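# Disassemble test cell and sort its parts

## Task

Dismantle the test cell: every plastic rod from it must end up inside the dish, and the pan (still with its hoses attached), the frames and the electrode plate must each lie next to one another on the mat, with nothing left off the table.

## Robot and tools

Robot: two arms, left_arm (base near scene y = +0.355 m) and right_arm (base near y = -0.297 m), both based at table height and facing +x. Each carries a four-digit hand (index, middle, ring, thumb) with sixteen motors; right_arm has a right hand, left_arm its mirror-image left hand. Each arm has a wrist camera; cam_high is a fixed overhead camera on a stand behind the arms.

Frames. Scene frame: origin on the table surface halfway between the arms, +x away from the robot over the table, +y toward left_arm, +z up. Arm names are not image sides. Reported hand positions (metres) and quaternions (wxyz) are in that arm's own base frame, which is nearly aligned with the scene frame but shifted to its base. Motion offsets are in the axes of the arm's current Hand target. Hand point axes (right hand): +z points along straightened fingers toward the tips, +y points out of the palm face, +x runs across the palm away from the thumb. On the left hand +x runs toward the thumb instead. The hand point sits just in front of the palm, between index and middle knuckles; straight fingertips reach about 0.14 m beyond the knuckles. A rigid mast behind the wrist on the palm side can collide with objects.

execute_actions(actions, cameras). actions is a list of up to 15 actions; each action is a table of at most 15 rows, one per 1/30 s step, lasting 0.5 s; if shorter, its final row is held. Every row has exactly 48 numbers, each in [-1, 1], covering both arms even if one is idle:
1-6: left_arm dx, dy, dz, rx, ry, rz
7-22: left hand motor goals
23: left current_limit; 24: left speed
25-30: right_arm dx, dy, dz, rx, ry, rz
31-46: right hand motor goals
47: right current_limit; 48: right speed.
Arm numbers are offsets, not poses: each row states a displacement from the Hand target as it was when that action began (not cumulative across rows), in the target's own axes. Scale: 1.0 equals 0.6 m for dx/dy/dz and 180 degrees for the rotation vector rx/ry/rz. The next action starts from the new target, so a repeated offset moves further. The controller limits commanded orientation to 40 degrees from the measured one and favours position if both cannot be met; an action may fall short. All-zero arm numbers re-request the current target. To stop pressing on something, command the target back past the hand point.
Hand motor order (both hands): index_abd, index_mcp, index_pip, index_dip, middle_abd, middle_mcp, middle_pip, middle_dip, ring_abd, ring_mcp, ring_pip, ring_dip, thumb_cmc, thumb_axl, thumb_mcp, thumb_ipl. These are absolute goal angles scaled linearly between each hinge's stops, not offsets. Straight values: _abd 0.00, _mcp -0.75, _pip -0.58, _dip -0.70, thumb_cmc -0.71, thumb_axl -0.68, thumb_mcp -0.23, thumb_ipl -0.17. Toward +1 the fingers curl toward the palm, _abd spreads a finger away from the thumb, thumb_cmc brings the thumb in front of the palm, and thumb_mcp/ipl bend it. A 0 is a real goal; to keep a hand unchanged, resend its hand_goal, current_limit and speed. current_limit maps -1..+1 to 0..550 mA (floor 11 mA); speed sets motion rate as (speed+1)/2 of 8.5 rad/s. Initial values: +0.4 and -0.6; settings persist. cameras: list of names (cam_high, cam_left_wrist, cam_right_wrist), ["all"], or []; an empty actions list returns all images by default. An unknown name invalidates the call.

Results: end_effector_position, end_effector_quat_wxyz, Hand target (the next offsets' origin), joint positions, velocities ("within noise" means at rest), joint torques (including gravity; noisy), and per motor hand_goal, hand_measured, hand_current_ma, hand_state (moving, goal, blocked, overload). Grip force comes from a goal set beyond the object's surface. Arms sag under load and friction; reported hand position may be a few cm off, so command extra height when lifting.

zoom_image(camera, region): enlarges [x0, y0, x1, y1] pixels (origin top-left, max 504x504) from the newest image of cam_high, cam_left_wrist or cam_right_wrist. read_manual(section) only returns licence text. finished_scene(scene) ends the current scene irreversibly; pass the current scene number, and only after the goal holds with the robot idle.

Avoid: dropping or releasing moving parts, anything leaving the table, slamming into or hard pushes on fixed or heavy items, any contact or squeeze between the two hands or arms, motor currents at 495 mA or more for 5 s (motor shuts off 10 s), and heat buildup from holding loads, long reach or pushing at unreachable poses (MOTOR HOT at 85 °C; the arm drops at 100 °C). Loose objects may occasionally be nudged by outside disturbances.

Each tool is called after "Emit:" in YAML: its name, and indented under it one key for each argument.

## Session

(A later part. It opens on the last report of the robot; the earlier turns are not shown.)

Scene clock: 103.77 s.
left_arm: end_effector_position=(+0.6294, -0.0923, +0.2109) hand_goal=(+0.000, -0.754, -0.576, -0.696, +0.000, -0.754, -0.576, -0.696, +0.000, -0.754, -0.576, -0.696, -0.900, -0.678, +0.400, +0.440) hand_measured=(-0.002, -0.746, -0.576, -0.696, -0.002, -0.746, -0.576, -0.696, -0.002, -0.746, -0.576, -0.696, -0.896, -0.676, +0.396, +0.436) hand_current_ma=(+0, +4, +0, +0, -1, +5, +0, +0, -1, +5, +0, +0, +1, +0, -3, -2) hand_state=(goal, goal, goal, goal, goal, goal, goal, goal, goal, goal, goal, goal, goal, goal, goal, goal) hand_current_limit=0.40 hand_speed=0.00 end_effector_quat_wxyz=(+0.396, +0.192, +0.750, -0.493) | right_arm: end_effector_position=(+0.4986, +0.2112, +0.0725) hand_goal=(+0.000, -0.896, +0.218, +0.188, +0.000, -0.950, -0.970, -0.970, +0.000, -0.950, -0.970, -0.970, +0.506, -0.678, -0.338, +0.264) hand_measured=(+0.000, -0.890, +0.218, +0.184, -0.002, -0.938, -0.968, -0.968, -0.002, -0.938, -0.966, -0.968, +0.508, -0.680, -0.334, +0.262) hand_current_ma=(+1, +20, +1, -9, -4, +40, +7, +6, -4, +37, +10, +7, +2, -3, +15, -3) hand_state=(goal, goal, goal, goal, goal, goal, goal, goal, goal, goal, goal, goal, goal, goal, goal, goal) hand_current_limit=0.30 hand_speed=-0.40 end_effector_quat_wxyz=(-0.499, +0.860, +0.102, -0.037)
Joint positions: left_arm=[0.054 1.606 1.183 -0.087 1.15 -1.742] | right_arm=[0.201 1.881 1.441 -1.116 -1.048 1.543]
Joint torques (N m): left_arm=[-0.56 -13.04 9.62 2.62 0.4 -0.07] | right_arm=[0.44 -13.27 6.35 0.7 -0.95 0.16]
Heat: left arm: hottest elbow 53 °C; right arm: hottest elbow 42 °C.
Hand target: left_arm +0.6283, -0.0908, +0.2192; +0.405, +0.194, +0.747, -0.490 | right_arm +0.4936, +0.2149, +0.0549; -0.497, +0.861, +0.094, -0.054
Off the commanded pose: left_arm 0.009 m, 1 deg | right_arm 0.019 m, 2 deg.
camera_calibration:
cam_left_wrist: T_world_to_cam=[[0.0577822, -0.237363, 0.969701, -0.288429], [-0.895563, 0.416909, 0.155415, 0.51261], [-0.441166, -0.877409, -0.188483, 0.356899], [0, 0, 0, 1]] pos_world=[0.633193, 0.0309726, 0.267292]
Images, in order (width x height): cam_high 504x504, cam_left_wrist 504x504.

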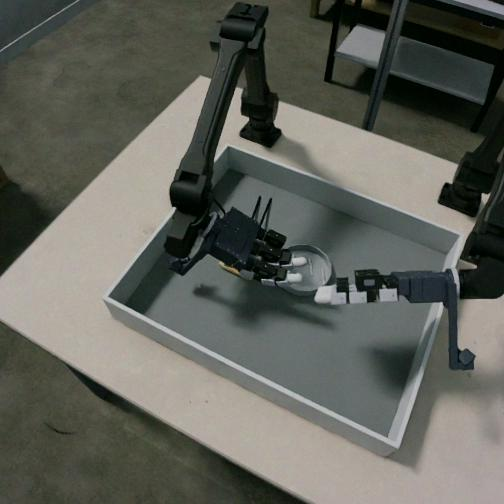

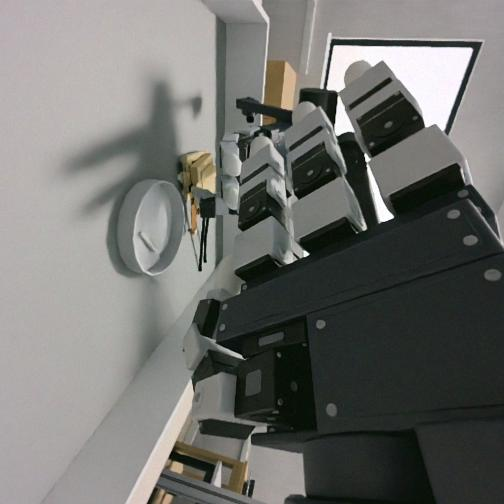

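Emit:
execute_actions:
  actions:
    - [[0,0,0,0,0,0,0,-0.754,-0.576,-0.696,0,-0.754,-0.576,-0.696,0,-0.754,-0.576,-0.696,-0.9,-0.678,0.4,0.44,0.4,0,-0.0065,0.0167,0.0112,0,0,0,0,-0.896,0.2175,0.188,0,-0.95,-0.97,-0.97,0,-0.95,-0.97,-0.97,0.506,-0.677,-0.337,0.265,0.3,-0.4]]
  cameras: ["cam_left_wrist"]

Emit:
zoom_image:
  camera: "cam_left_wrist"
  region: [160, 130, 240, 210]

Scene clock: 104.93 s.
left_arm: end_effector_position=(+0.6294, -0.0923, +0.2109) hand_goal=(+0.000, -0.754, -0.576, -0.696, +0.000, -0.754, -0.576, -0.696, +0.000, -0.754, -0.576, -0.696, -0.900, -0.678, +0.400, +0.440) hand_measured=(-0.002, -0.746, -0.576, -0.696, -0.002, -0.746, -0.576, -0.696, -0.002, -0.746, -0.576, -0.696, -0.896, -0.676, +0.396, +0.436) hand_current_ma=(+0, +4, +0, +0, -1, +5, +0, +0, -1, +5, +0, +0, +1, +0, -3, -2) hand_state=(goal, goal, goal, goal, goal, goal, goal, goal, goal, goal, goal, goal, goal, goal, goal, goal) hand_current_limit=0.40 hand_speed=0.00 end_effector_quat_wxyz=(+0.396, +0.192, +0.750, -0.493) | right_arm: end_effector_position=(+0.4962, +0.2107, +0.0627) hand_goal=(+0.000, -0.896, +0.218, +0.188, +0.000, -0.950, -0.970, -0.970, +0.000, -0.950, -0.970, -0.970, +0.506, -0.678, -0.338, +0.264) hand_measured=(+0.000, -0.890, +0.218, +0.184, -0.002, -0.938, -0.968, -0.968, -0.002, -0.938, -0.966, -0.968, +0.508, -0.680, -0.334, +0.262) hand_current_ma=(+1, +20, +1, -9, -4, +40, +7, +6, -4, +37, +10, +7, +2, -3, +15, -3) hand_state=(goal, goal, goal, goal, goal, goal, goal, goal, goal, goal, goal, goal, goal, goal, goal, goal) hand_current_limit=0.30 hand_speed=-0.40 end_effector_quat_wxyz=(-0.499, +0.860, +0.103, -0.035)
Joint positions: left_arm=[0.054 1.606 1.183 -0.087 1.15 -1.742] | right_arm=[0.201 1.883 1.416 -1.081 -1.048 1.546]
Joint torques (N m): left_arm=[-0.56 -12.98 9.62 2.62 0.4 -0.07] | right_arm=[0.62 -13.04 6.16 0.69 -0.95 0.15]
Heat: left arm: hottest elbow 53 °C; right arm: hottest elbow 42 °C.
Hand target: left_arm +0.6283, -0.0908, +0.2192; +0.405, +0.194, +0.747, -0.490 | right_arm +0.4897, +0.2148, +0.0430; -0.497, +0.861, +0.094, -0.054
Off the commanded pose: left_arm 0.009 m, 1 deg | right_arm 0.021 m, 2 deg.
camera_calibration:
cam_left_wrist: T_world_to_cam=[[0.0577822, -0.237363, 0.969701, -0.288429], [-0.895563, 0.416909, 0.155415, 0.51261], [-0.441166, -0.877409, -0.188483, 0.356899], [0, 0, 0, 1]] pos_world=[0.633193, 0.0309726, 0.267292]
Images, in order (width x height): cam_left_wrist 504x504.

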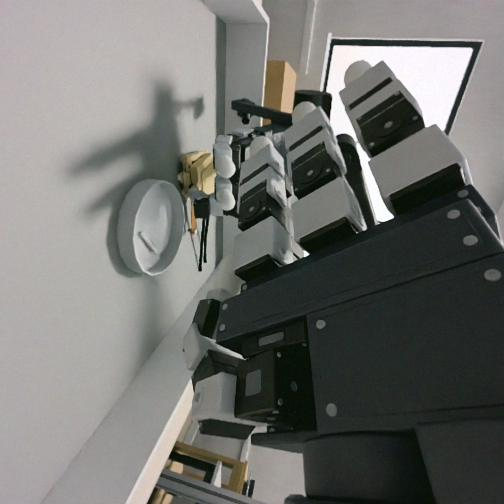

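Scaled by 6.300 from the camera's 504x504 image, which has a finer 720x720 frame.

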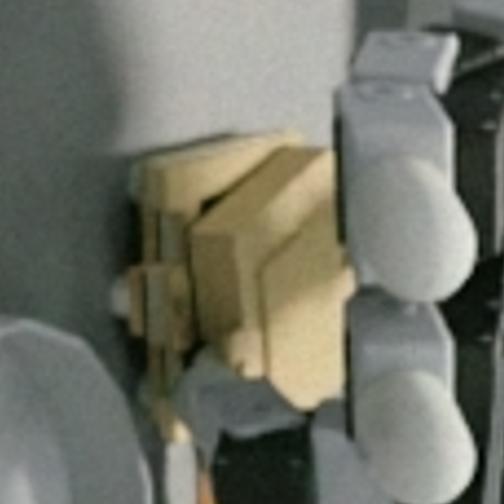

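Emit:
execute_actions:
  actions:
    - [[0,0,0,0,0,0,0,-0.754,-0.576,-0.696,0,-0.754,-0.576,-0.696,0,-0.754,-0.576,-0.696,-0.9,-0.678,0.4,0.44,0.4,0,0.0038,-0.0047,0.0082,0,0,0,0,-0.896,0.2175,0.188,0,-0.95,-0.97,-0.97,0,-0.95,-0.97,-0.97,0.506,-0.677,-0.337,0.265,0.3,-0.4]]
  cameras: ["cam_left_wrist"]

Emit:
zoom_image:
  camera: "cam_left_wrist"
  region: [160, 130, 240, 210]

Scene clock: 107.90 s.
left_arm: end_effector_position=(+0.6294, -0.0923, +0.2109) hand_goal=(+0.000, -0.754, -0.576, -0.696, +0.000, -0.754, -0.576, -0.696, +0.000, -0.754, -0.576, -0.696, -0.900, -0.678, +0.400, +0.440) hand_measured=(-0.002, -0.746, -0.576, -0.696, -0.002, -0.746, -0.576, -0.696, -0.002, -0.746, -0.576, -0.696, -0.896, -0.676, +0.396, +0.436) hand_current_ma=(+0, +4, +0, +0, -1, +5, +0, +0, -1, +5, +0, +0, +1, +0, -3, -2) hand_state=(goal, goal, goal, goal, goal, goal, goal, goal, goal, goal, goal, goal, goal, goal, goal, goal) hand_current_limit=0.40 hand_speed=0.00 end_effector_quat_wxyz=(+0.396, +0.192, +0.750, -0.493) | right_arm: end_effector_position=(+0.4958, +0.2172, +0.0626) hand_goal=(+0.000, -0.896, +0.218, +0.188, +0.000, -0.950, -0.970, -0.970, +0.000, -0.950, -0.970, -0.970, +0.506, -0.678, -0.338, +0.264) hand_measured=(+0.000, -0.890, +0.218, +0.184, -0.002, -0.938, -0.968, -0.968, -0.002, -0.938, -0.966, -0.968, +0.508, -0.680, -0.334, +0.262) hand_current_ma=(+1, +20, +1, -9, -4, +40, +7, +6, -4, +37, +10, +7, +2, -3, +15, -3) hand_state=(goal, goal, goal, goal, goal, goal, goal, goal, goal, goal, goal, goal, goal, goal, goal, goal) hand_current_limit=0.30 hand_speed=-0.40 end_effector_quat_wxyz=(-0.499, +0.860, +0.104, -0.036)
Joint positions: left_arm=[0.054 1.606 1.183 -0.087 1.15 -1.742] | right_arm=[0.213 1.884 1.416 -1.065 -1.048 1.567]
Joint torques (N m): left_arm=[-0.62 -12.98 9.62 2.62 0.4 -0.07] | right_arm=[0.38 -12.86 6.42 0.72 -0.95 0.16]
Heat: left arm: hottest elbow 53 °C; right arm: hottest elbow 42 °C.
Hand target: left_arm +0.6283, -0.0908, +0.2192; +0.405, +0.194, +0.747, -0.490 | right_arm +0.4907, +0.2209, +0.0428; -0.497, +0.861, +0.094, -0.054
Off the commanded pose: left_arm 0.009 m, 1 deg | right_arm 0.021 m, 2 deg.
camera_calibration:
cam_left_wrist: T_world_to_cam=[[0.0577822, -0.237363, 0.969701, -0.288429], [-0.895563, 0.416909, 0.155415, 0.51261], [-0.441166, -0.877409, -0.188483, 0.356899], [0, 0, 0, 1]] pos_world=[0.633193, 0.0309726, 0.267292]
Images, in order (width x height): cam_left_wrist 504x504.

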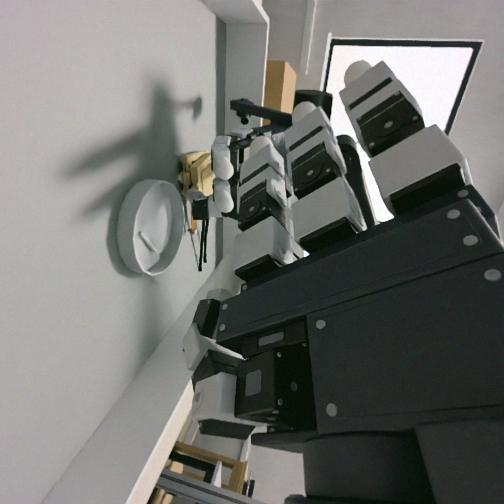

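Scaled by 6.300 from the camera's 504x504 image, which has a finer 720x720 frame.

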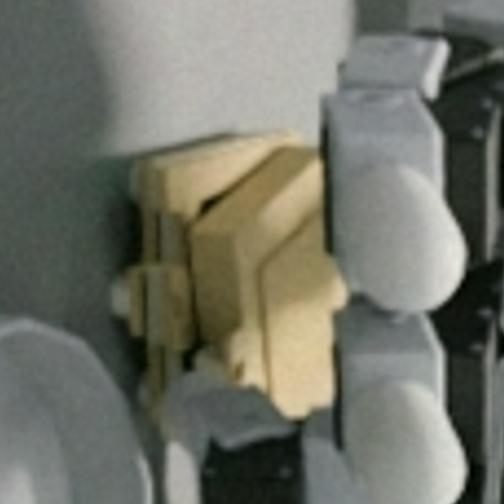

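Emit:
execute_actions:
  actions:
    - [[0,0,0,0,0,0,0,-0.754,-0.576,-0.696,0,-0.754,-0.576,-0.696,0,-0.754,-0.576,-0.696,-0.9,-0.678,0.4,0.44,0.4,0,0,0,0,0,0,0,0,-0.77,0.2175,0.188,0,-0.95,-0.97,-0.97,0,-0.95,-0.97,-0.97,0.506,-0.677,-0.23,0.265,0.1,-0.85]]
    - [[0,0,0,0,0,0,0,-0.754,-0.576,-0.696,0,-0.754,-0.576,-0.696,0,-0.754,-0.576,-0.696,-0.9,-0.678,0.4,0.44,0.4,0,0,0,0,0,0,0,0,-0.71,0.2175,0.188,0,-0.95,-0.97,-0.97,0,-0.95,-0.97,-0.97,0.506,-0.677,-0.17,0.265,0.1,-0.9]]
  cameras: ["cam_left_wrist"]

Emit:
zoom_image:
  camera: "cam_left_wrist"
  region: [160, 130, 240, 210]

Scene clock: 109.93 s.
left_arm: end_effector_position=(+0.6294, -0.0923, +0.2109) hand_goal=(+0.000, -0.754, -0.576, -0.696, +0.000, -0.754, -0.576, -0.696, +0.000, -0.754, -0.576, -0.696, -0.900, -0.678, +0.400, +0.440) hand_measured=(-0.002, -0.746, -0.576, -0.696, -0.002, -0.746, -0.576, -0.696, -0.002, -0.746, -0.576, -0.696, -0.896, -0.676, +0.396, +0.436) hand_current_ma=(+0, +4, +0, +0, -1, +5, +0, +0, -1, +5, +0, +0, +1, +0, -3, -2) hand_state=(goal, goal, goal, goal, goal, goal, goal, goal, goal, goal, goal, goal, goal, goal, goal, goal) hand_current_limit=0.40 hand_speed=0.00 end_effector_quat_wxyz=(+0.396, +0.192, +0.750, -0.493) | right_arm: end_effector_position=(+0.4954, +0.2174, +0.0628) hand_goal=(+0.000, -0.710, +0.218, +0.188, +0.000, -0.950, -0.970, -0.970, +0.000, -0.950, -0.970, -0.970, +0.506, -0.678, -0.170, +0.264) hand_measured=(+0.000, -0.758, +0.204, +0.184, -0.002, -0.938, -0.968, -0.968, -0.002, -0.938, -0.966, -0.968, +0.508, -0.680, -0.226, +0.250) hand_current_ma=(+1, -191, -43, -9, -4, +40, +7, +6, -4, +37, +10, +7, +7, -3, -287, -58) hand_state=(goal, blocked, goal, goal, goal, goal, goal, goal, goal, goal, goal, goal, goal, goal, blocked, goal) hand_current_limit=0.10 hand_speed=-0.90 end_effector_quat_wxyz=(-0.500, +0.859, +0.102, -0.037)
Joint positions: left_arm=[0.054 1.606 1.183 -0.087 1.15 -1.742] | right_arm=[0.213 1.884 1.416 -1.065 -1.049 1.571]
Joint torques (N m): left_arm=[-0.62 -12.86 9.62 2.62 0.4 -0.07] | right_arm=[0.44 -12.86 6.41 0.75 -0.89 0.13]
Heat: left arm: hottest elbow 53 °C; right arm: hottest elbow 42 °C.
Hand target: left_arm +0.6283, -0.0908, +0.2192; +0.405, +0.194, +0.747, -0.490 | right_arm +0.4907, +0.2209, +0.0428; -0.497, +0.861, +0.094, -0.054
Off the commanded pose: left_arm 0.009 m, 1 deg | right_arm 0.021 m, 2 deg.
camera_calibration:
cam_left_wrist: T_world_to_cam=[[0.0577822, -0.237363, 0.969701, -0.288429], [-0.895563, 0.416909, 0.155415, 0.51261], [-0.441166, -0.877409, -0.188483, 0.356899], [0, 0, 0, 1]] pos_world=[0.633193, 0.0309726, 0.267292]
Images, in order (width x height): cam_left_wrist 504x504.

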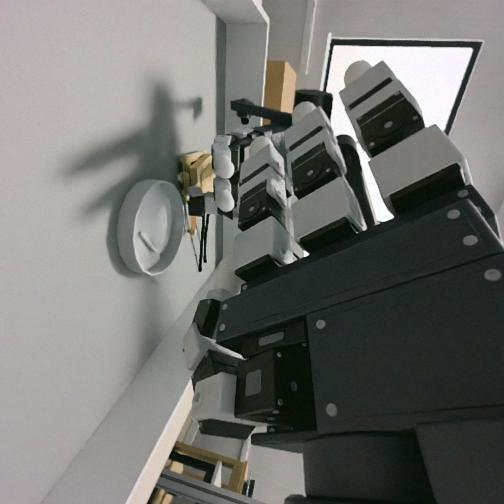

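Scaled by 6.300 from the camera's 504x504 image, which has a finer 720x720 frame.

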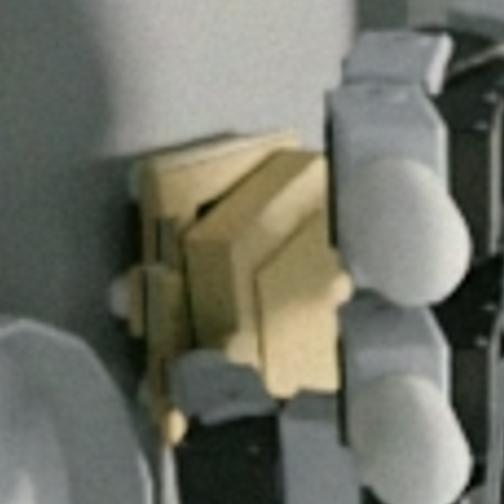

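Emit:
execute_actions:
  actions:
    - [[0,0,0,0,0,0,0,-0.754,-0.576,-0.696,0,-0.754,-0.576,-0.696,0,-0.754,-0.576,-0.696,-0.9,-0.678,0.4,0.44,0.4,0,0,0,0,0,0,0,0,-0.68,0.2175,0.188,0,-0.95,-0.97,-0.97,0,-0.95,-0.97,-0.97,0.506,-0.677,-0.14,0.265,0.2,-0.9]]
    - [[0,0,0,0,0,0,0,-0.754,-0.576,-0.696,0,-0.754,-0.576,-0.696,0,-0.754,-0.576,-0.696,-0.9,-0.678,0.4,0.44,0.4,0,0.0163,-0.0342,-0.0239,0,0,0,0,-0.68,0.2175,0.188,0,-0.95,-0.97,-0.97,0,-0.95,-0.97,-0.97,0.506,-0.677,-0.14,0.265,0.2,-0.9]]
  cameras: ["cam_left_wrist"]

Emit:
zoom_image:
  camera: "cam_left_wrist"
  region: [160, 130, 240, 210]

Scene clock: 111.90 s.
left_arm: end_effector_position=(+0.6294, -0.0923, +0.2109) hand_goal=(+0.000, -0.754, -0.576, -0.696, +0.000, -0.754, -0.576, -0.696, +0.000, -0.754, -0.576, -0.696, -0.900, -0.678, +0.400, +0.440) hand_measured=(-0.002, -0.746, -0.576, -0.696, -0.002, -0.746, -0.576, -0.696, -0.002, -0.746, -0.576, -0.696, -0.896, -0.676, +0.396, +0.436) hand_current_ma=(+0, +4, +0, +0, -1, +5, +0, +0, -1, +5, +0, +0, +1, +0, -3, -2) hand_state=(goal, goal, goal, goal, goal, goal, goal, goal, goal, goal, goal, goal, goal, goal, goal, goal) hand_current_limit=0.40 hand_speed=0.00 end_effector_quat_wxyz=(+0.396, +0.192, +0.750, -0.493) | right_arm: end_effector_position=(+0.4875, +0.2159, +0.0672) hand_goal=(+0.000, -0.680, +0.218, +0.188, +0.000, -0.950, -0.970, -0.970, +0.000, -0.950, -0.970, -0.970, +0.506, -0.678, -0.140, +0.264) hand_measured=(+0.000, -0.742, +0.190, +0.174, -0.002, -0.938, -0.968, -0.968, -0.002, -0.938, -0.966, -0.968, +0.512, -0.678, -0.226, +0.246) hand_current_ma=(+1, -252, -91, -39, -4, +40, +7, +6, -4, +37, +10, +7, +15, -1, -330, -80) hand_state=(goal, blocked, blocked, goal, goal, goal, goal, goal, goal, goal, goal, goal, goal, goal, blocked, goal) hand_current_limit=0.20 hand_speed=-0.90 end_effector_quat_wxyz=(-0.498, +0.861, +0.091, -0.055)
Joint positions: left_arm=[0.054 1.606 1.183 -0.087 1.15 -1.742] | right_arm=[0.213 1.884 1.426 -1.116 -1.05 1.571]
Joint torques (N m): left_arm=[-0.56 -12.98 9.62 2.62 0.4 -0.07] | right_arm=[0.15 -13.27 10.11 -0.05 -0.86 0.1]
Heat: left arm: hottest elbow 52 °C; right arm: hottest elbow 42 °C.
Hand target: left_arm +0.6283, -0.0908, +0.2192; +0.405, +0.194, +0.747, -0.490 | right_arm +0.5007, +0.2209, +0.0678; -0.497, +0.861, +0.094, -0.054
Off the commanded pose: left_arm 0.009 m, 1 deg | right_arm 0.014 m, 0 deg.
camera_calibration:
cam_left_wrist: T_world_to_cam=[[0.0577822, -0.237363, 0.969701, -0.288429], [-0.895563, 0.416909, 0.155415, 0.51261], [-0.441166, -0.877409, -0.188483, 0.356899], [0, 0, 0, 1]] pos_world=[0.633193, 0.0309726, 0.267292]
Images, in order (width x height): cam_left_wrist 504x504.

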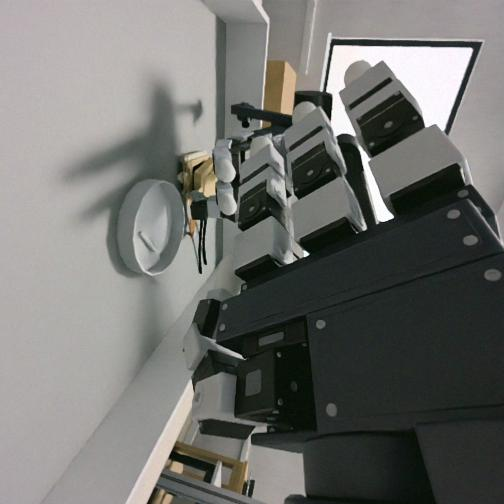

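Scaled by 6.300 from the camera's 504x504 image, which has a finer 720x720 frame.

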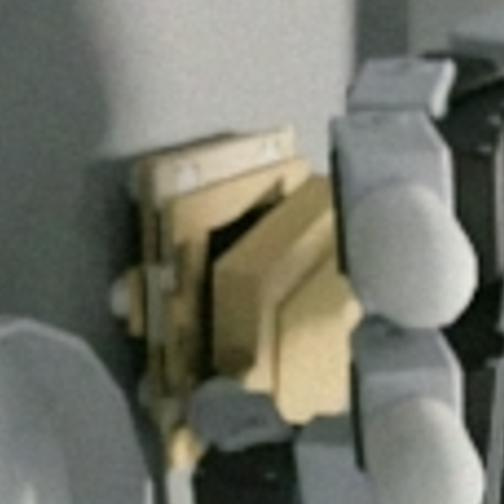

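Emit:
execute_actions:
  actions:
    - [[0,0,0,0,0,0,0,-0.754,-0.576,-0.696,0,-0.754,-0.576,-0.696,0,-0.754,-0.576,-0.696,-0.9,-0.678,0.4,0.44,0.4,0,0,-0.072,-0.0415,0,0,0,0,-0.68,0.2175,0.188,0,-0.95,-0.97,-0.97,0,-0.95,-0.97,-0.97,0.506,-0.677,-0.14,0.265,0.2,-0.9]]
  cameras: ["cam_left_wrist","cam_high"]

Emit:
zoom_image:
  camera: "cam_left_wrist"
  region: [160, 130, 240, 210]

Emit:
zoom_image:
  camera: "cam_high"
  region: [200, 210, 300, 310]

Scene clock: 113.20 s.
left_arm: end_effector_position=(+0.6294, -0.0923, +0.2109) hand_goal=(+0.000, -0.754, -0.576, -0.696, +0.000, -0.754, -0.576, -0.696, +0.000, -0.754, -0.576, -0.696, -0.900, -0.678, +0.400, +0.440) hand_measured=(-0.002, -0.746, -0.576, -0.696, -0.002, -0.746, -0.576, -0.696, -0.002, -0.746, -0.576, -0.696, -0.896, -0.676, +0.396, +0.436) hand_current_ma=(+0, +4, +0, +0, -1, +5, +0, +0, -1, +5, +0, +0, +1, +0, -3, -2) hand_state=(goal, goal, goal, goal, goal, goal, goal, goal, goal, goal, goal, goal, goal, goal, goal, goal) hand_current_limit=0.40 hand_speed=0.00 end_effector_quat_wxyz=(+0.396, +0.192, +0.750, -0.493) | right_arm: end_effector_position=(+0.4872, +0.2155, +0.0996) hand_goal=(+0.000, -0.680, +0.218, +0.188, +0.000, -0.950, -0.970, -0.970, +0.000, -0.950, -0.970, -0.970, +0.506, -0.678, -0.140, +0.264) hand_measured=(+0.000, -0.740, +0.190, +0.174, -0.002, -0.938, -0.968, -0.968, -0.002, -0.938, -0.966, -0.968, +0.512, -0.678, -0.224, +0.246) hand_current_ma=(+1, -248, -92, -41, -4, +40, +7, +6, -4, +37, +10, +7, +15, -1, -330, -81) hand_state=(goal, blocked, blocked, goal, goal, goal, goal, goal, goal, goal, goal, goal, goal, goal, blocked, goal) hand_current_limit=0.20 hand_speed=-0.90 end_effector_quat_wxyz=(-0.496, +0.862, +0.083, -0.069)
Joint positions: left_arm=[0.054 1.606 1.183 -0.087 1.15 -1.742] | right_arm=[0.213 1.868 1.493 -1.233 -1.048 1.571]
Joint torques (N m): left_arm=[-0.56 -12.92 9.61 2.62 0.41 -0.07] | right_arm=[0.15 -15.79 10.24 -0.13 -0.95 0.1]
Heat: left arm: hottest elbow 52 °C; right arm: hottest elbow 42 °C.
Hand target: left_arm +0.6283, -0.0908, +0.2192; +0.405, +0.194, +0.747, -0.490 | right_arm +0.5006, +0.2210, +0.1177; -0.497, +0.861, +0.094, -0.054
Off the commanded pose: left_arm 0.009 m, 1 deg | right_arm 0.023 m, 2 deg.
camera_calibration:
cam_left_wrist: T_world_to_cam=[[0.0577822, -0.237363, 0.969701, -0.288429], [-0.895563, 0.416909, 0.155415, 0.51261], [-0.441166, -0.877409, -0.188483, 0.356899], [0, 0, 0, 1]] pos_world=[0.633193, 0.0309726, 0.267292]
Images, in order (width x height): cam_high 504x504, cam_left_wrist 504x504.

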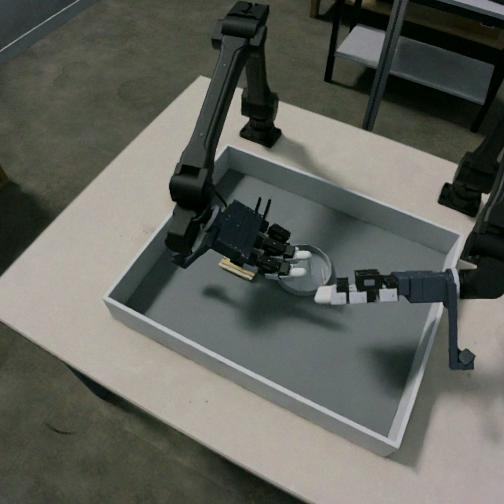

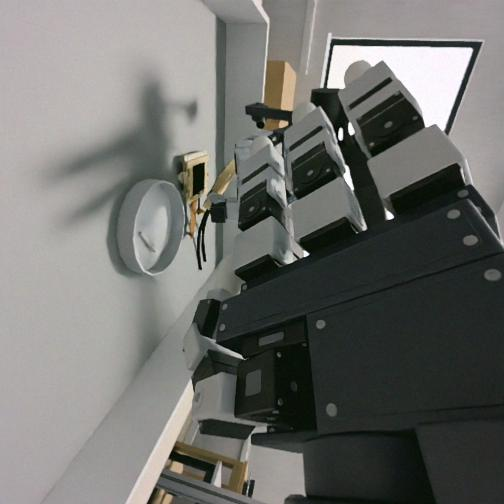

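Scaled by 6.300 from the camera's 504x504 image, which has a finer 720x720 frame.

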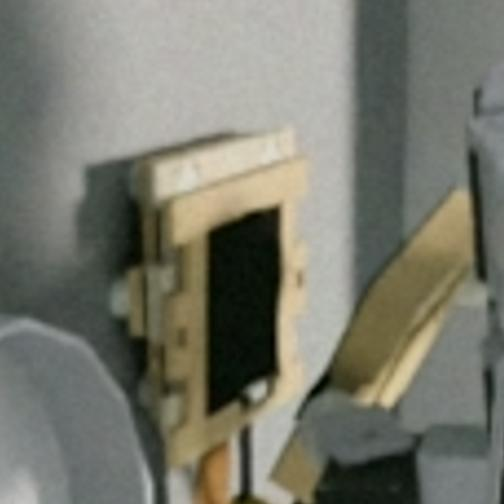

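Scaled by 5.040 from the camera's 504x504 image, which has a finer 720x720 frame.

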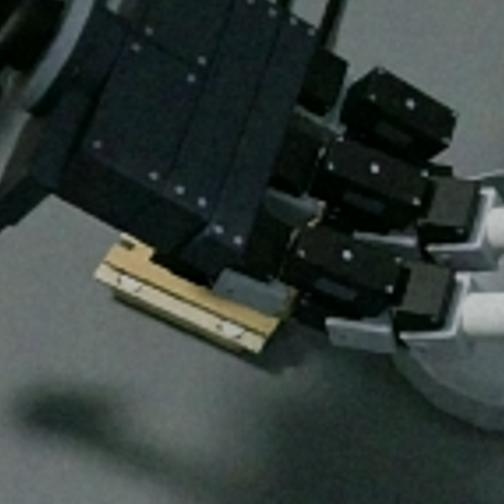

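Emit:
execute_actions:
  actions:
    - [[-0.01,0.1,-0.13,0,0,0,0,-0.754,-0.576,-0.696,0,-0.754,-0.576,-0.696,0,-0.754,-0.576,-0.696,-0.9,-0.678,0.4,0.44,0.4,0,0,-0.072,-0.0415,0,0,0,0,-0.66,0.2175,0.188,0,-0.95,-0.97,-0.97,0,-0.95,-0.97,-0.97,0.506,-0.677,-0.12,0.265,0.2,-0.9]]
    - [[-0.01,0.1,-0.13,0,0,0,0,-0.754,-0.576,-0.696,0,-0.754,-0.576,-0.696,0,-0.754,-0.576,-0.696,-0.9,-0.678,0.4,0.44,0.4,0,0,-0.072,-0.0415,0,0,0,0,-0.66,0.2175,0.188,0,-0.95,-0.97,-0.97,0,-0.95,-0.97,-0.97,0.506,-0.677,-0.12,0.265,0.2,-0.9]]
  cameras: ["cam_left_wrist","cam_high"]

Emit:
zoom_image:
  camera: "cam_high"
  region: [200, 180, 320, 300]

Emit:
zoom_image:
  camera: "cam_left_wrist"
  region: [180, 110, 300, 230]

Scene clock: 115.80 s.
left_arm: end_effector_position=(+0.6374, +0.0962, +0.1897) hand_goal=(+0.000, -0.754, -0.576, -0.696, +0.000, -0.754, -0.576, -0.696, +0.000, -0.754, -0.576, -0.696, -0.900, -0.678, +0.400, +0.440) hand_measured=(-0.002, -0.746, -0.576, -0.696, -0.002, -0.746, -0.576, -0.696, -0.002, -0.746, -0.576, -0.696, -0.896, -0.676, +0.396, +0.436) hand_current_ma=(+0, +5, +0, +0, -1, +6, +0, +0, -1, +5, +0, +0, +1, +0, -3, -2) hand_state=(goal, goal, goal, goal, goal, goal, goal, goal, goal, goal, goal, goal, goal, goal, goal, goal) hand_current_limit=0.40 hand_speed=0.00 end_effector_quat_wxyz=(+0.427, +0.170, +0.741, -0.489) | right_arm: end_effector_position=(+0.4904, +0.2161, +0.2002) hand_goal=(+0.000, -0.660, +0.218, +0.188, +0.000, -0.950, -0.970, -0.970, +0.000, -0.950, -0.970, -0.970, +0.506, -0.678, -0.120, +0.264) hand_measured=(+0.000, -0.732, +0.186, +0.172, -0.002, -0.938, -0.968, -0.968, -0.002, -0.938, -0.966, -0.968, +0.512, -0.678, -0.224, +0.244) hand_current_ma=(+1, -303, -111, -50, -4, +40, +7, +6, -4, +37, +10, +7, +15, -1, -330, -95) hand_state=(goal, blocked, blocked, goal, goal, goal, goal, goal, goal, goal, goal, goal, goal, goal, blocked, blocked) hand_current_limit=0.20 hand_speed=-0.90 end_effector_quat_wxyz=(-0.496, +0.862, +0.083, -0.068)
Joint positions: left_arm=[0.392 1.761 1.378 -0.62 1.384 -1.203] | right_arm=[0.213 1.808 1.679 -1.475 -1.047 1.572]
Joint torques (N m): left_arm=[-0.73 -11.28 13.71 0.46 0.93 0.1] | right_arm=[0.15 -15.15 10.97 -0.1 -0.98 0.09]
Heat: left arm: hottest elbow 53 °C; right arm: hottest elbow 43 °C.
Hand target: left_arm +0.6532, +0.1025, +0.1897; +0.405, +0.194, +0.747, -0.490 | right_arm +0.5005, +0.2211, +0.2173; -0.497, +0.861, +0.094, -0.054
Off the commanded pose: left_arm 0.017 m, 4 deg | right_arm 0.021 m, 2 deg.
camera_calibration:
cam_left_wrist: T_world_to_cam=[[0.0387744, -0.203201, 0.978369, -0.216347], [-0.925142, 0.362723, 0.112, 0.476814], [-0.377636, -0.909473, -0.173926, 0.48168], [0, 0, 0, 1]] pos_world=[0.631409, 0.221161, 0.24204]
Images, in order (width x height): cam_high 504x504, cam_left_wrist 504x504.

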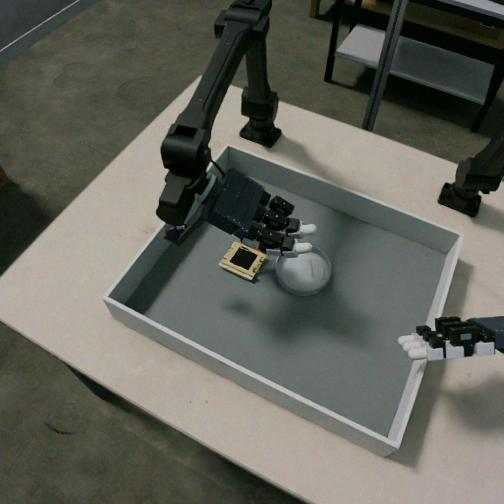

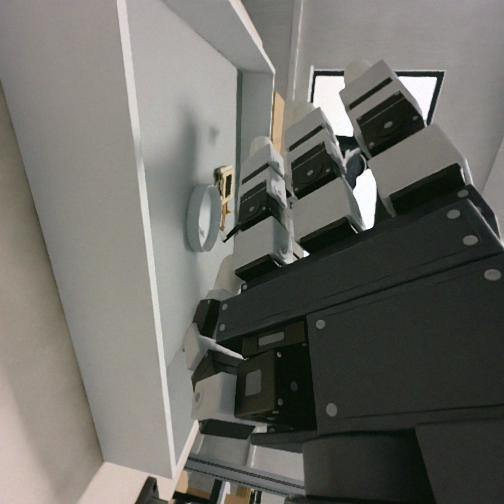

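Scaled by 4.200 from the camera's 504x504 image, which has a finer 720x720 frame.

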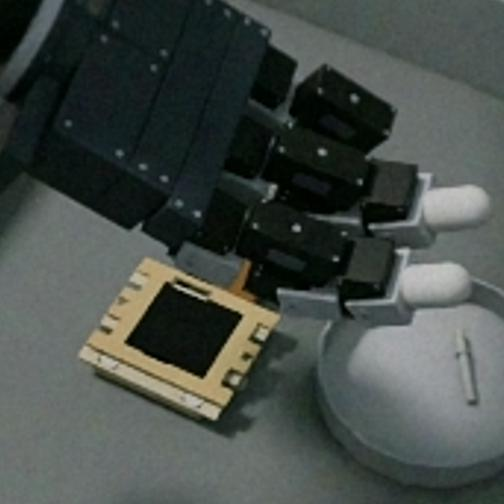

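Scaled by 4.200 from the camera's 504x504 image, which has a finer 720x720 frame.

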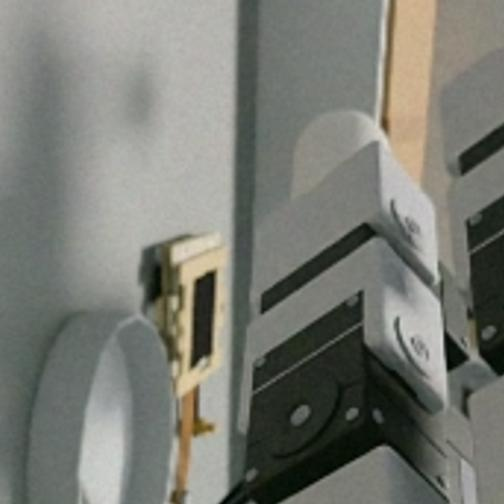

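Emit:
execute_actions:
  actions:
    - [[0,0,0,0,0,0,0,-0.754,-0.576,-0.696,0,-0.754,-0.576,-0.696,0,-0.754,-0.576,-0.696,-0.9,-0.678,0.4,0.44,0.4,0,-0.0034,-0.0911,0.1577,0,0,0,0,-0.66,0.2175,0.188,0,-0.95,-0.97,-0.97,0,-0.95,-0.97,-0.97,0.506,-0.677,-0.12,0.265,0.2,-0.9]]
    - [[0,0,0,0,0,0,0,-0.754,-0.576,-0.696,0,-0.754,-0.576,-0.696,0,-0.754,-0.576,-0.696,-0.9,-0.678,0.4,0.44,0.4,0,-0.0034,-0.0911,0.1577,0,0,0,0,-0.66,0.2175,0.188,0,-0.95,-0.97,-0.97,0,-0.95,-0.97,-0.97,0.506,-0.677,-0.12,0.265,0.2,-0.9]]
  cameras: ["cam_left_wrist","cam_high"]

Emit:
zoom_image:
  camera: "cam_high"
  region: [200, 160, 360, 320]

Scene clock: 119.43 s.
left_arm: end_effector_position=(+0.6387, +0.0962, +0.1917) hand_goal=(+0.000, -0.754, -0.576, -0.696, +0.000, -0.754, -0.576, -0.696, +0.000, -0.754, -0.576, -0.696, -0.900, -0.678, +0.400, +0.440) hand_measured=(-0.002, -0.746, -0.576, -0.696, -0.002, -0.746, -0.576, -0.696, -0.002, -0.746, -0.576, -0.696, -0.896, -0.676, +0.396, +0.436) hand_current_ma=(+0, +5, +0, +0, -1, +6, +0, +0, -1, +5, +0, +0, +1, +0, -3, -2) hand_state=(goal, goal, goal, goal, goal, goal, goal, goal, goal, goal, goal, goal, goal, goal, goal, goal) hand_current_limit=0.40 hand_speed=0.00 end_effector_quat_wxyz=(+0.406, +0.189, +0.747, -0.492) | right_arm: end_effector_position=(+0.4320, +0.4232, +0.2118) hand_goal=(+0.000, -0.660, +0.218, +0.188, +0.000, -0.950, -0.970, -0.970, +0.000, -0.950, -0.970, -0.970, +0.506, -0.678, -0.120, +0.264) hand_measured=(+0.000, -0.730, +0.184, +0.172, -0.002, -0.938, -0.968, -0.968, -0.002, -0.938, -0.966, -0.968, +0.512, -0.678, -0.224, +0.242) hand_current_ma=(+1, -292, -116, -51, -4, +40, +7, +6, -4, +37, +10, +7, +15, -1, -330, -101) hand_state=(goal, blocked, blocked, goal, goal, goal, goal, goal, goal, goal, goal, goal, goal, goal, blocked, blocked) hand_current_limit=0.20 hand_speed=-0.90 end_effector_quat_wxyz=(-0.484, +0.860, +0.136, -0.083)
Joint positions: left_arm=[0.392 1.821 1.508 -0.997 1.377 -0.898] | right_arm=[0.597 1.818 1.716 -1.052 -0.97 2.076]
Joint torques (N m): left_arm=[-0.73 -11.58 13.67 0.01 0.96 0.1] | right_arm=[-0.15 -14.04 12.07 1.35 -0.76 0.18]
Heat: left arm: hottest elbow 54 °C; right arm: hottest elbow 44 °C.
Hand target: left_arm +0.6531, +0.1025, +0.1895; +0.405, +0.194, +0.747, -0.490 | right_arm +0.4494, +0.4336, +0.2174; -0.497, +0.861, +0.094, -0.054
Off the commanded pose: left_arm 0.016 m, 1 deg | right_arm 0.021 m, 6 deg.
joint sent to its limit (right arm) — joint 6 (wrist roll), upper limit. The joint targets are off in orientation, not in position.
camera_calibration:
cam_left_wrist: T_world_to_cam=[[0.0454772, -0.229025, 0.972358, -0.219086], [-0.903748, 0.405303, 0.137731, 0.455072], [-0.425643, -0.885029, -0.188548, 0.513614], [0, 0, 0, 1]] pos_world=[0.63985, 0.219946, 0.247193]
Images, in order (width x height): cam_high 504x504, cam_left_wrist 504x504.

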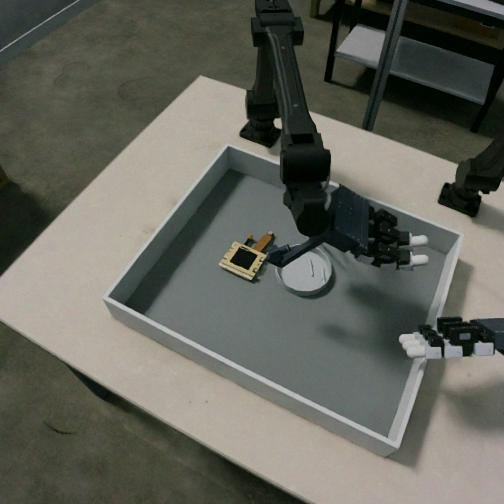

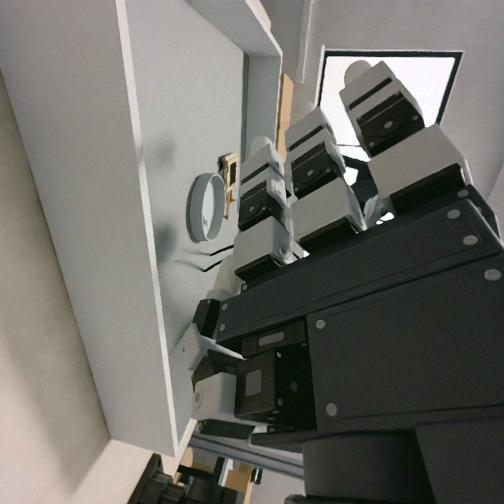

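Scaled by 3.150 from the camera's 504x504 image, which has a finer 720x720 frame.

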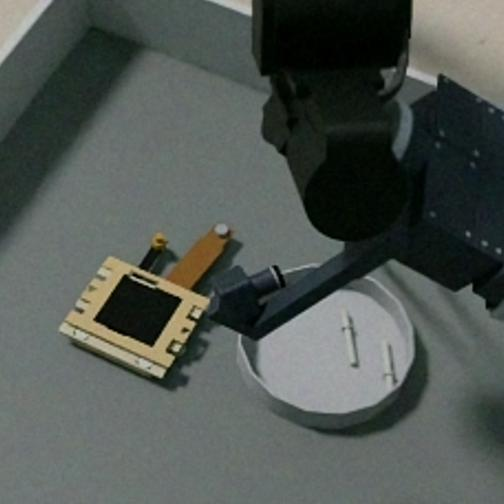

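Emit:
execute_actions:
  actions:
    - [[0,0,0,0,0,0,0,-0.754,-0.576,-0.696,0,-0.754,-0.576,-0.696,0,-0.754,-0.576,-0.696,-0.9,-0.678,0.4,0.44,0.4,0,-0.0124,-0.0961,0.1664,0,-0.077,-0.0444,0,-0.66,0.2175,0.188,0,-0.95,-0.97,-0.97,0,-0.95,-0.97,-0.97,0.506,-0.677,-0.12,0.265,0.2,-0.9]]
  cameras: ["cam_left_wrist","cam_high"]

Emit:
zoom_image:
  camera: "cam_high"
  region: [260, 150, 420, 310]

Emit:
zoom_image:
  camera: "cam_left_wrist"
  region: [130, 200, 260, 330]

Scene clock: 121.23 s.
left_arm: end_effector_position=(+0.6389, +0.0962, +0.1921) hand_goal=(+0.000, -0.754, -0.576, -0.696, +0.000, -0.754, -0.576, -0.696, +0.000, -0.754, -0.576, -0.696, -0.900, -0.678, +0.400, +0.440) hand_measured=(-0.002, -0.746, -0.576, -0.696, -0.002, -0.746, -0.576, -0.696, -0.002, -0.746, -0.576, -0.696, -0.896, -0.676, +0.396, +0.436) hand_current_ma=(+0, +5, +0, +0, -1, +6, +0, +0, -1, +5, +0, +0, +1, +0, -3, -2) hand_state=(goal, goal, goal, goal, goal, goal, goal, goal, goal, goal, goal, goal, goal, goal, goal, goal) hand_current_limit=0.40 hand_speed=0.00 end_effector_quat_wxyz=(+0.406, +0.190, +0.746, -0.492) | right_arm: end_effector_position=(+0.4064, +0.5347, +0.2127) hand_goal=(+0.000, -0.660, +0.218, +0.188, +0.000, -0.950, -0.970, -0.970, +0.000, -0.950, -0.970, -0.970, +0.506, -0.678, -0.120, +0.264) hand_measured=(+0.000, -0.728, +0.184, +0.172, -0.002, -0.938, -0.968, -0.968, -0.002, -0.938, -0.966, -0.968, +0.512, -0.678, -0.224, +0.242) hand_current_ma=(+1, -288, -118, -51, -4, +40, +7, +6, -4, +37, +10, +7, +15, -1, -330, -103) hand_state=(goal, blocked, blocked, goal, goal, goal, goal, goal, goal, goal, goal, goal, goal, goal, blocked, blocked) hand_current_limit=0.20 hand_speed=-0.90 end_effector_quat_wxyz=(-0.483, +0.842, +0.205, -0.126)
Joint positions: left_arm=[0.392 1.825 1.515 -1.015 1.377 -0.883] | right_arm=[0.756 2.015 2.008 -1.144 -0.99 2.078]
Joint torques (N m): left_arm=[-0.73 -11.63 13.65 0.01 0.97 0.09] | right_arm=[-0.32 -16.79 11.99 0.57 -0.9 0]
Heat: left arm: hottest elbow 54 °C; right arm: hottest elbow 44 °C.
Hand target: left_arm +0.6532, +0.1025, +0.1898; +0.405, +0.194, +0.747, -0.490 | right_arm +0.4172, +0.5446, +0.2172; -0.484, +0.840, +0.213, -0.123
Off the commanded pose: left_arm 0.016 m, 1 deg | right_arm 0.015 m, 1 deg.
camera_calibration:
cam_left_wrist: T_world_to_cam=[[0.0446794, -0.229947, 0.972177, -0.21886], [-0.902619, 0.407744, 0.137925, 0.45427], [-0.428115, -0.883668, -0.189336, 0.515355], [0, 0, 0, 1]] pos_world=[0.640442, 0.21985, 0.247691]
Images, in order (width x height): cam_high 504x504, cam_left_wrist 504x504.

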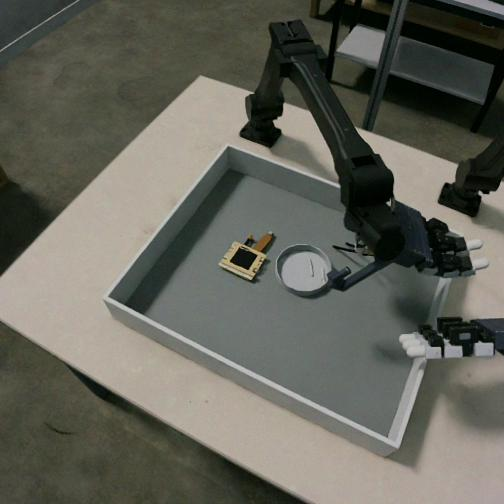

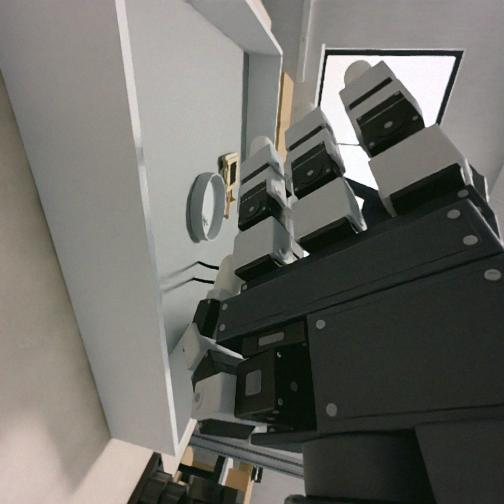

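Scaled by 3.150 from the camera's 504x504 image, which has a finer 720x720 frame.

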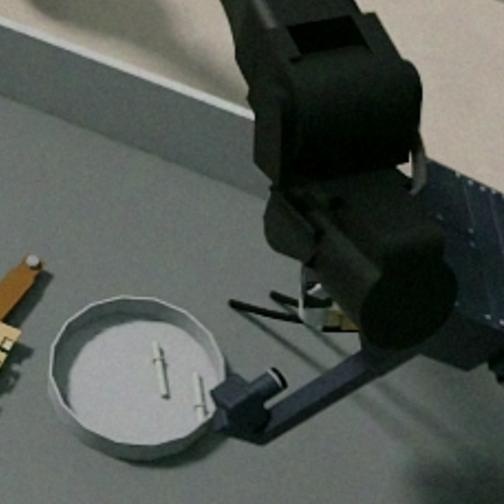

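Scaled by 3.877 from the camera's 504x504 image, which has a finer 720x720 frame.

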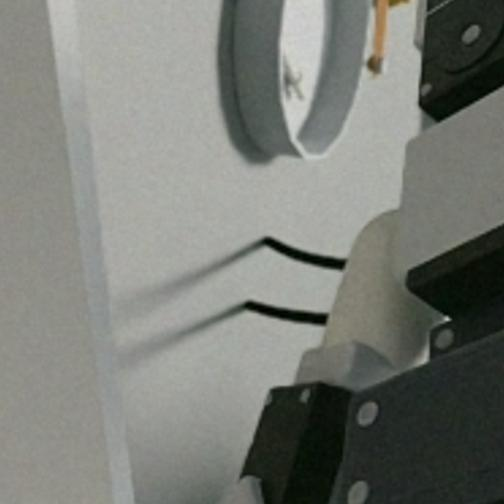

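Emit:
execute_actions:
  actions:
    - [[0,0,0,0,0,0,0,-0.754,-0.576,-0.696,0,-0.754,-0.576,-0.696,0,-0.754,-0.576,-0.696,-0.9,-0.678,0.4,0.44,0.4,0,-0.0101,0.0884,0.0554,0,0,0,0,-0.66,0.2175,0.188,0,-0.95,-0.97,-0.97,0,-0.95,-0.97,-0.97,0.506,-0.677,-0.12,0.265,0.2,-0.9]]
    - [[0,0,0,0,0,0,0,-0.754,-0.576,-0.696,0,-0.754,-0.576,-0.696,0,-0.754,-0.576,-0.696,-0.9,-0.678,0.4,0.44,0.4,0,-0.0101,0.0884,0.0554,0,0,0,0,-0.66,0.2175,0.188,0,-0.95,-0.97,-0.97,0,-0.95,-0.97,-0.97,0.506,-0.677,-0.12,0.265,0.2,-0.9]]
  cameras: ["cam_left_wrist","cam_high"]

Emit:
zoom_image:
  camera: "cam_high"
  region: [280, 180, 420, 320]

Emit:
zoom_image:
  camera: "cam_left_wrist"
  region: [130, 200, 260, 330]

Scene clock: 125.50 s.
left_arm: end_effector_position=(+0.6390, +0.0962, +0.1919) hand_goal=(+0.000, -0.754, -0.576, -0.696, +0.000, -0.754, -0.576, -0.696, +0.000, -0.754, -0.576, -0.696, -0.900, -0.678, +0.400, +0.440) hand_measured=(-0.002, -0.746, -0.576, -0.696, -0.002, -0.746, -0.576, -0.696, -0.002, -0.746, -0.576, -0.696, -0.896, -0.676, +0.396, +0.436) hand_current_ma=(+0, +5, +0, +0, -1, +6, +0, +0, -1, +5, +0, +0, +1, +0, -3, -2) hand_state=(goal, goal, goal, goal, goal, goal, goal, goal, goal, goal, goal, goal, goal, goal, goal, goal) hand_current_limit=0.40 hand_speed=0.00 end_effector_quat_wxyz=(+0.406, +0.190, +0.746, -0.492) | right_arm: end_effector_position=(+0.4091, +0.5370, +0.1036) hand_goal=(+0.000, -0.660, +0.218, +0.188, +0.000, -0.950, -0.970, -0.970, +0.000, -0.950, -0.970, -0.970, +0.506, -0.678, -0.120, +0.264) hand_measured=(+0.000, -0.728, +0.184, +0.172, -0.002, -0.938, -0.968, -0.968, -0.002, -0.938, -0.966, -0.968, +0.512, -0.678, -0.224, +0.242) hand_current_ma=(+1, -288, -118, -51, -4, +40, +7, +6, -4, +37, +10, +7, +15, -1, -330, -103) hand_state=(goal, blocked, blocked, goal, goal, goal, goal, goal, goal, goal, goal, goal, goal, goal, blocked, blocked) hand_current_limit=0.20 hand_speed=-0.90 end_effector_quat_wxyz=(-0.487, +0.839, +0.214, -0.116)
Joint positions: left_arm=[0.392 1.825 1.515 -1.015 1.377 -0.882] | right_arm=[0.757 2.055 1.782 -0.858 -0.988 2.067]
Joint torques (N m): left_arm=[-0.67 -11.63 13.7 -0.05 0.98 0.1] | right_arm=[0.56 -17.49 7.95 1.44 -0.8 0.14]
Heat: left arm: hottest elbow 54 °C; right arm: hottest elbow 44 °C.
Hand target: left_arm +0.6531, +0.1025, +0.1897; +0.405, +0.194, +0.747, -0.490 | right_arm +0.4046, +0.5428, +0.0922; -0.484, +0.840, +0.213, -0.122
Off the commanded pose: left_arm 0.016 m, 0 deg | right_arm 0.014 m, 1 deg.
camera_calibration:
cam_left_wrist: T_world_to_cam=[[0.0440381, -0.230341, 0.972113, -0.218155], [-0.902598, 0.407919, 0.137545, 0.45443], [-0.428225, -0.883485, -0.189942, 0.51554], [0, 0, 0, 1]] pos_world=[0.640542, 0.219851, 0.247489]
Images, in order (width x height): cam_high 504x504, cam_left_wrist 504x504.

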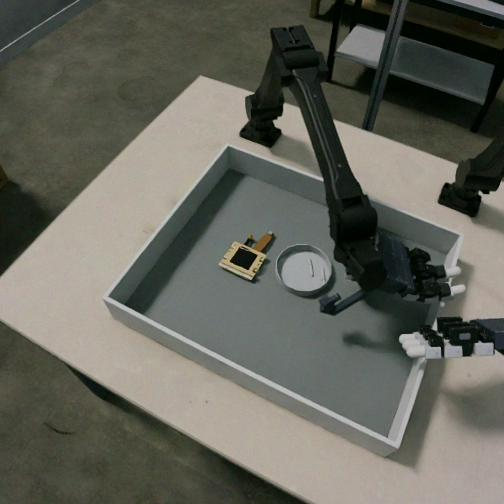

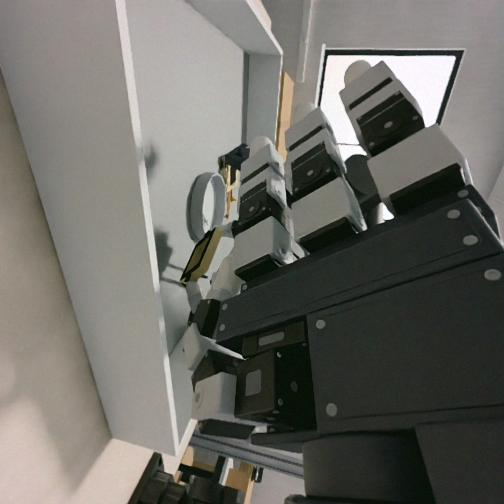

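Scaled by 3.600 from the camera's 504x504 image, which has a finer 720x720 frame.

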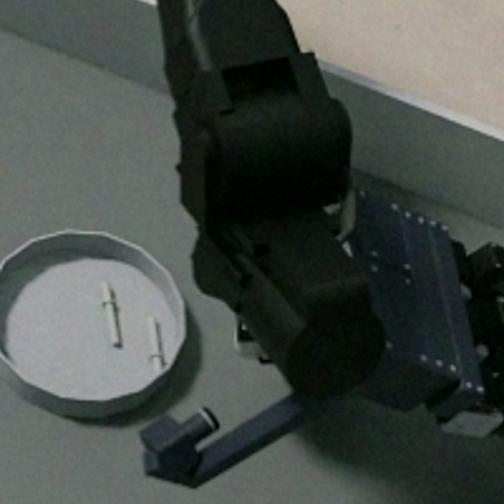

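Scaled by 3.877 from the camera's 504x504 image, which has a finer 720x720 frame.

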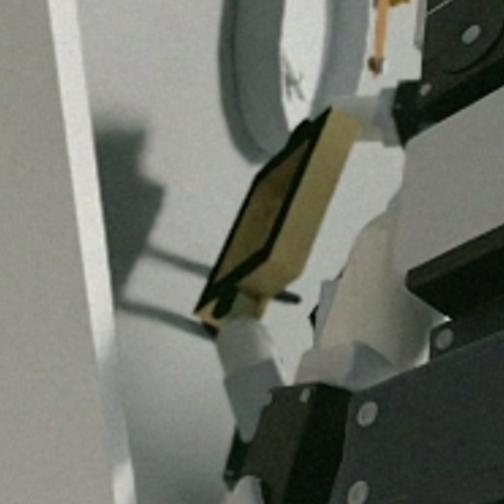

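Emit:
zoom_image:
  camera: "cam_left_wrist"
  region: [150, 215, 240, 305]

Emit:
execute_actions:
  actions: []
  cameras: ["cam_right_wrist"]

Scaled by 5.600 from the camera's 504x504 image, which has a finer 720x720 frame.

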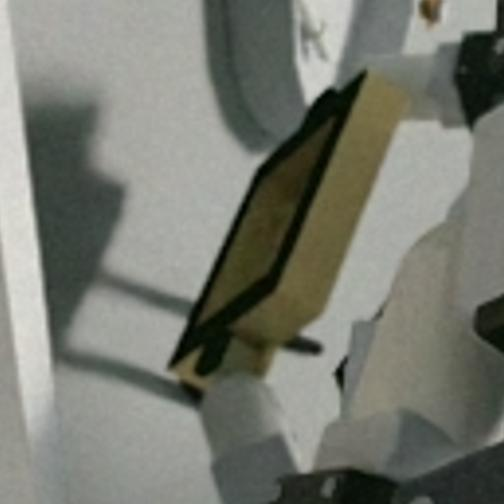

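Scene clock: 126.63 s.
left_arm: end_effector_position=(+0.6390, +0.0962, +0.1919) hand_goal=(+0.000, -0.754, -0.576, -0.696, +0.000, -0.754, -0.576, -0.696, +0.000, -0.754, -0.576, -0.696, -0.900, -0.678, +0.400, +0.440) hand_measured=(-0.002, -0.746, -0.576, -0.696, -0.002, -0.746, -0.576, -0.696, -0.002, -0.746, -0.576, -0.696, -0.896, -0.676, +0.396, +0.436) hand_current_ma=(+0, +5, +0, +0, -1, +6, +0, +0, -1, +5, +0, +0, +1, +0, -3, -2) hand_state=(goal, goal, goal, goal, goal, goal, goal, goal, goal, goal, goal, goal, goal, goal, goal, goal) hand_current_limit=0.40 hand_speed=0.00 end_effector_quat_wxyz=(+0.406, +0.190, +0.746, -0.492) | right_arm: end_effector_position=(+0.4091, +0.5370, +0.1036) hand_goal=(+0.000, -0.660, +0.218, +0.188, +0.000, -0.950, -0.970, -0.970, +0.000, -0.950, -0.970, -0.970, +0.506, -0.678, -0.120, +0.264) hand_measured=(+0.000, -0.728, +0.184, +0.172, -0.002, -0.938, -0.968, -0.968, -0.002, -0.938, -0.966, -0.968, +0.512, -0.678, -0.224, +0.242) hand_current_ma=(+1, -288, -118, -51, -4, +40, +7, +6, -4, +37, +10, +7, +15, -1, -330, -103) hand_state=(goal, blocked, blocked, goal, goal, goal, goal, goal, goal, goal, goal, goal, goal, goal, blocked, blocked) hand_current_limit=0.20 hand_speed=-0.90 end_effector_quat_wxyz=(-0.487, +0.839, +0.214, -0.116)
Joint positions: left_arm=[0.392 1.825 1.515 -1.015 1.377 -0.882] | right_arm=[0.757 2.055 1.782 -0.858 -0.988 2.067]
Joint velocities: within noise
Joint torques (N m): left_arm=[-0.73 -11.69 13.7 -0.08 0.98 0.1] | right_arm=[0.62 -17.55 7.9 1.43 -0.8 0.15]
Heat: left arm: hottest elbow 54 °C; right arm: hottest elbow 44 °C.
Hand target: left_arm +0.6531, +0.1025, +0.1897; +0.405, +0.194, +0.747, -0.490 | right_arm +0.4046, +0.5428, +0.0922; -0.484, +0.840, +0.213, -0.122
Off the commanded pose: left_arm 0.016 m, 0 deg | right_arm 0.014 m, 1 deg.
camera_calibration:
cam_right_wrist: T_world_to_cam=[[-0.497131, -0.658898, -0.564548, 0.643186], [-0.151177, -0.574917, 0.804124, 0.2268], [-0.854404, 0.485102, 0.186199, 0.194301], [0, 0, 0, 1]] pos_world=[0.520046, 0.45993, 0.144555]
Images, in order (width x height): cam_right_wrist 504x504.

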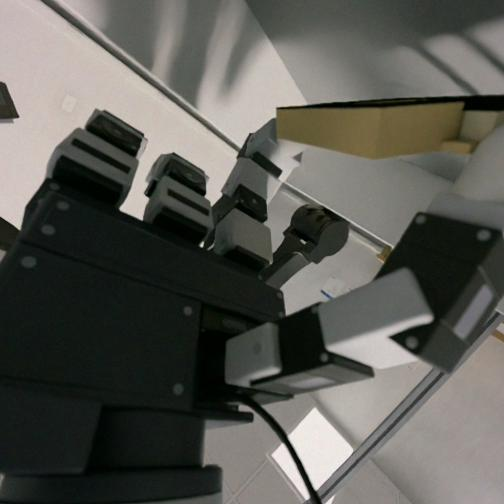

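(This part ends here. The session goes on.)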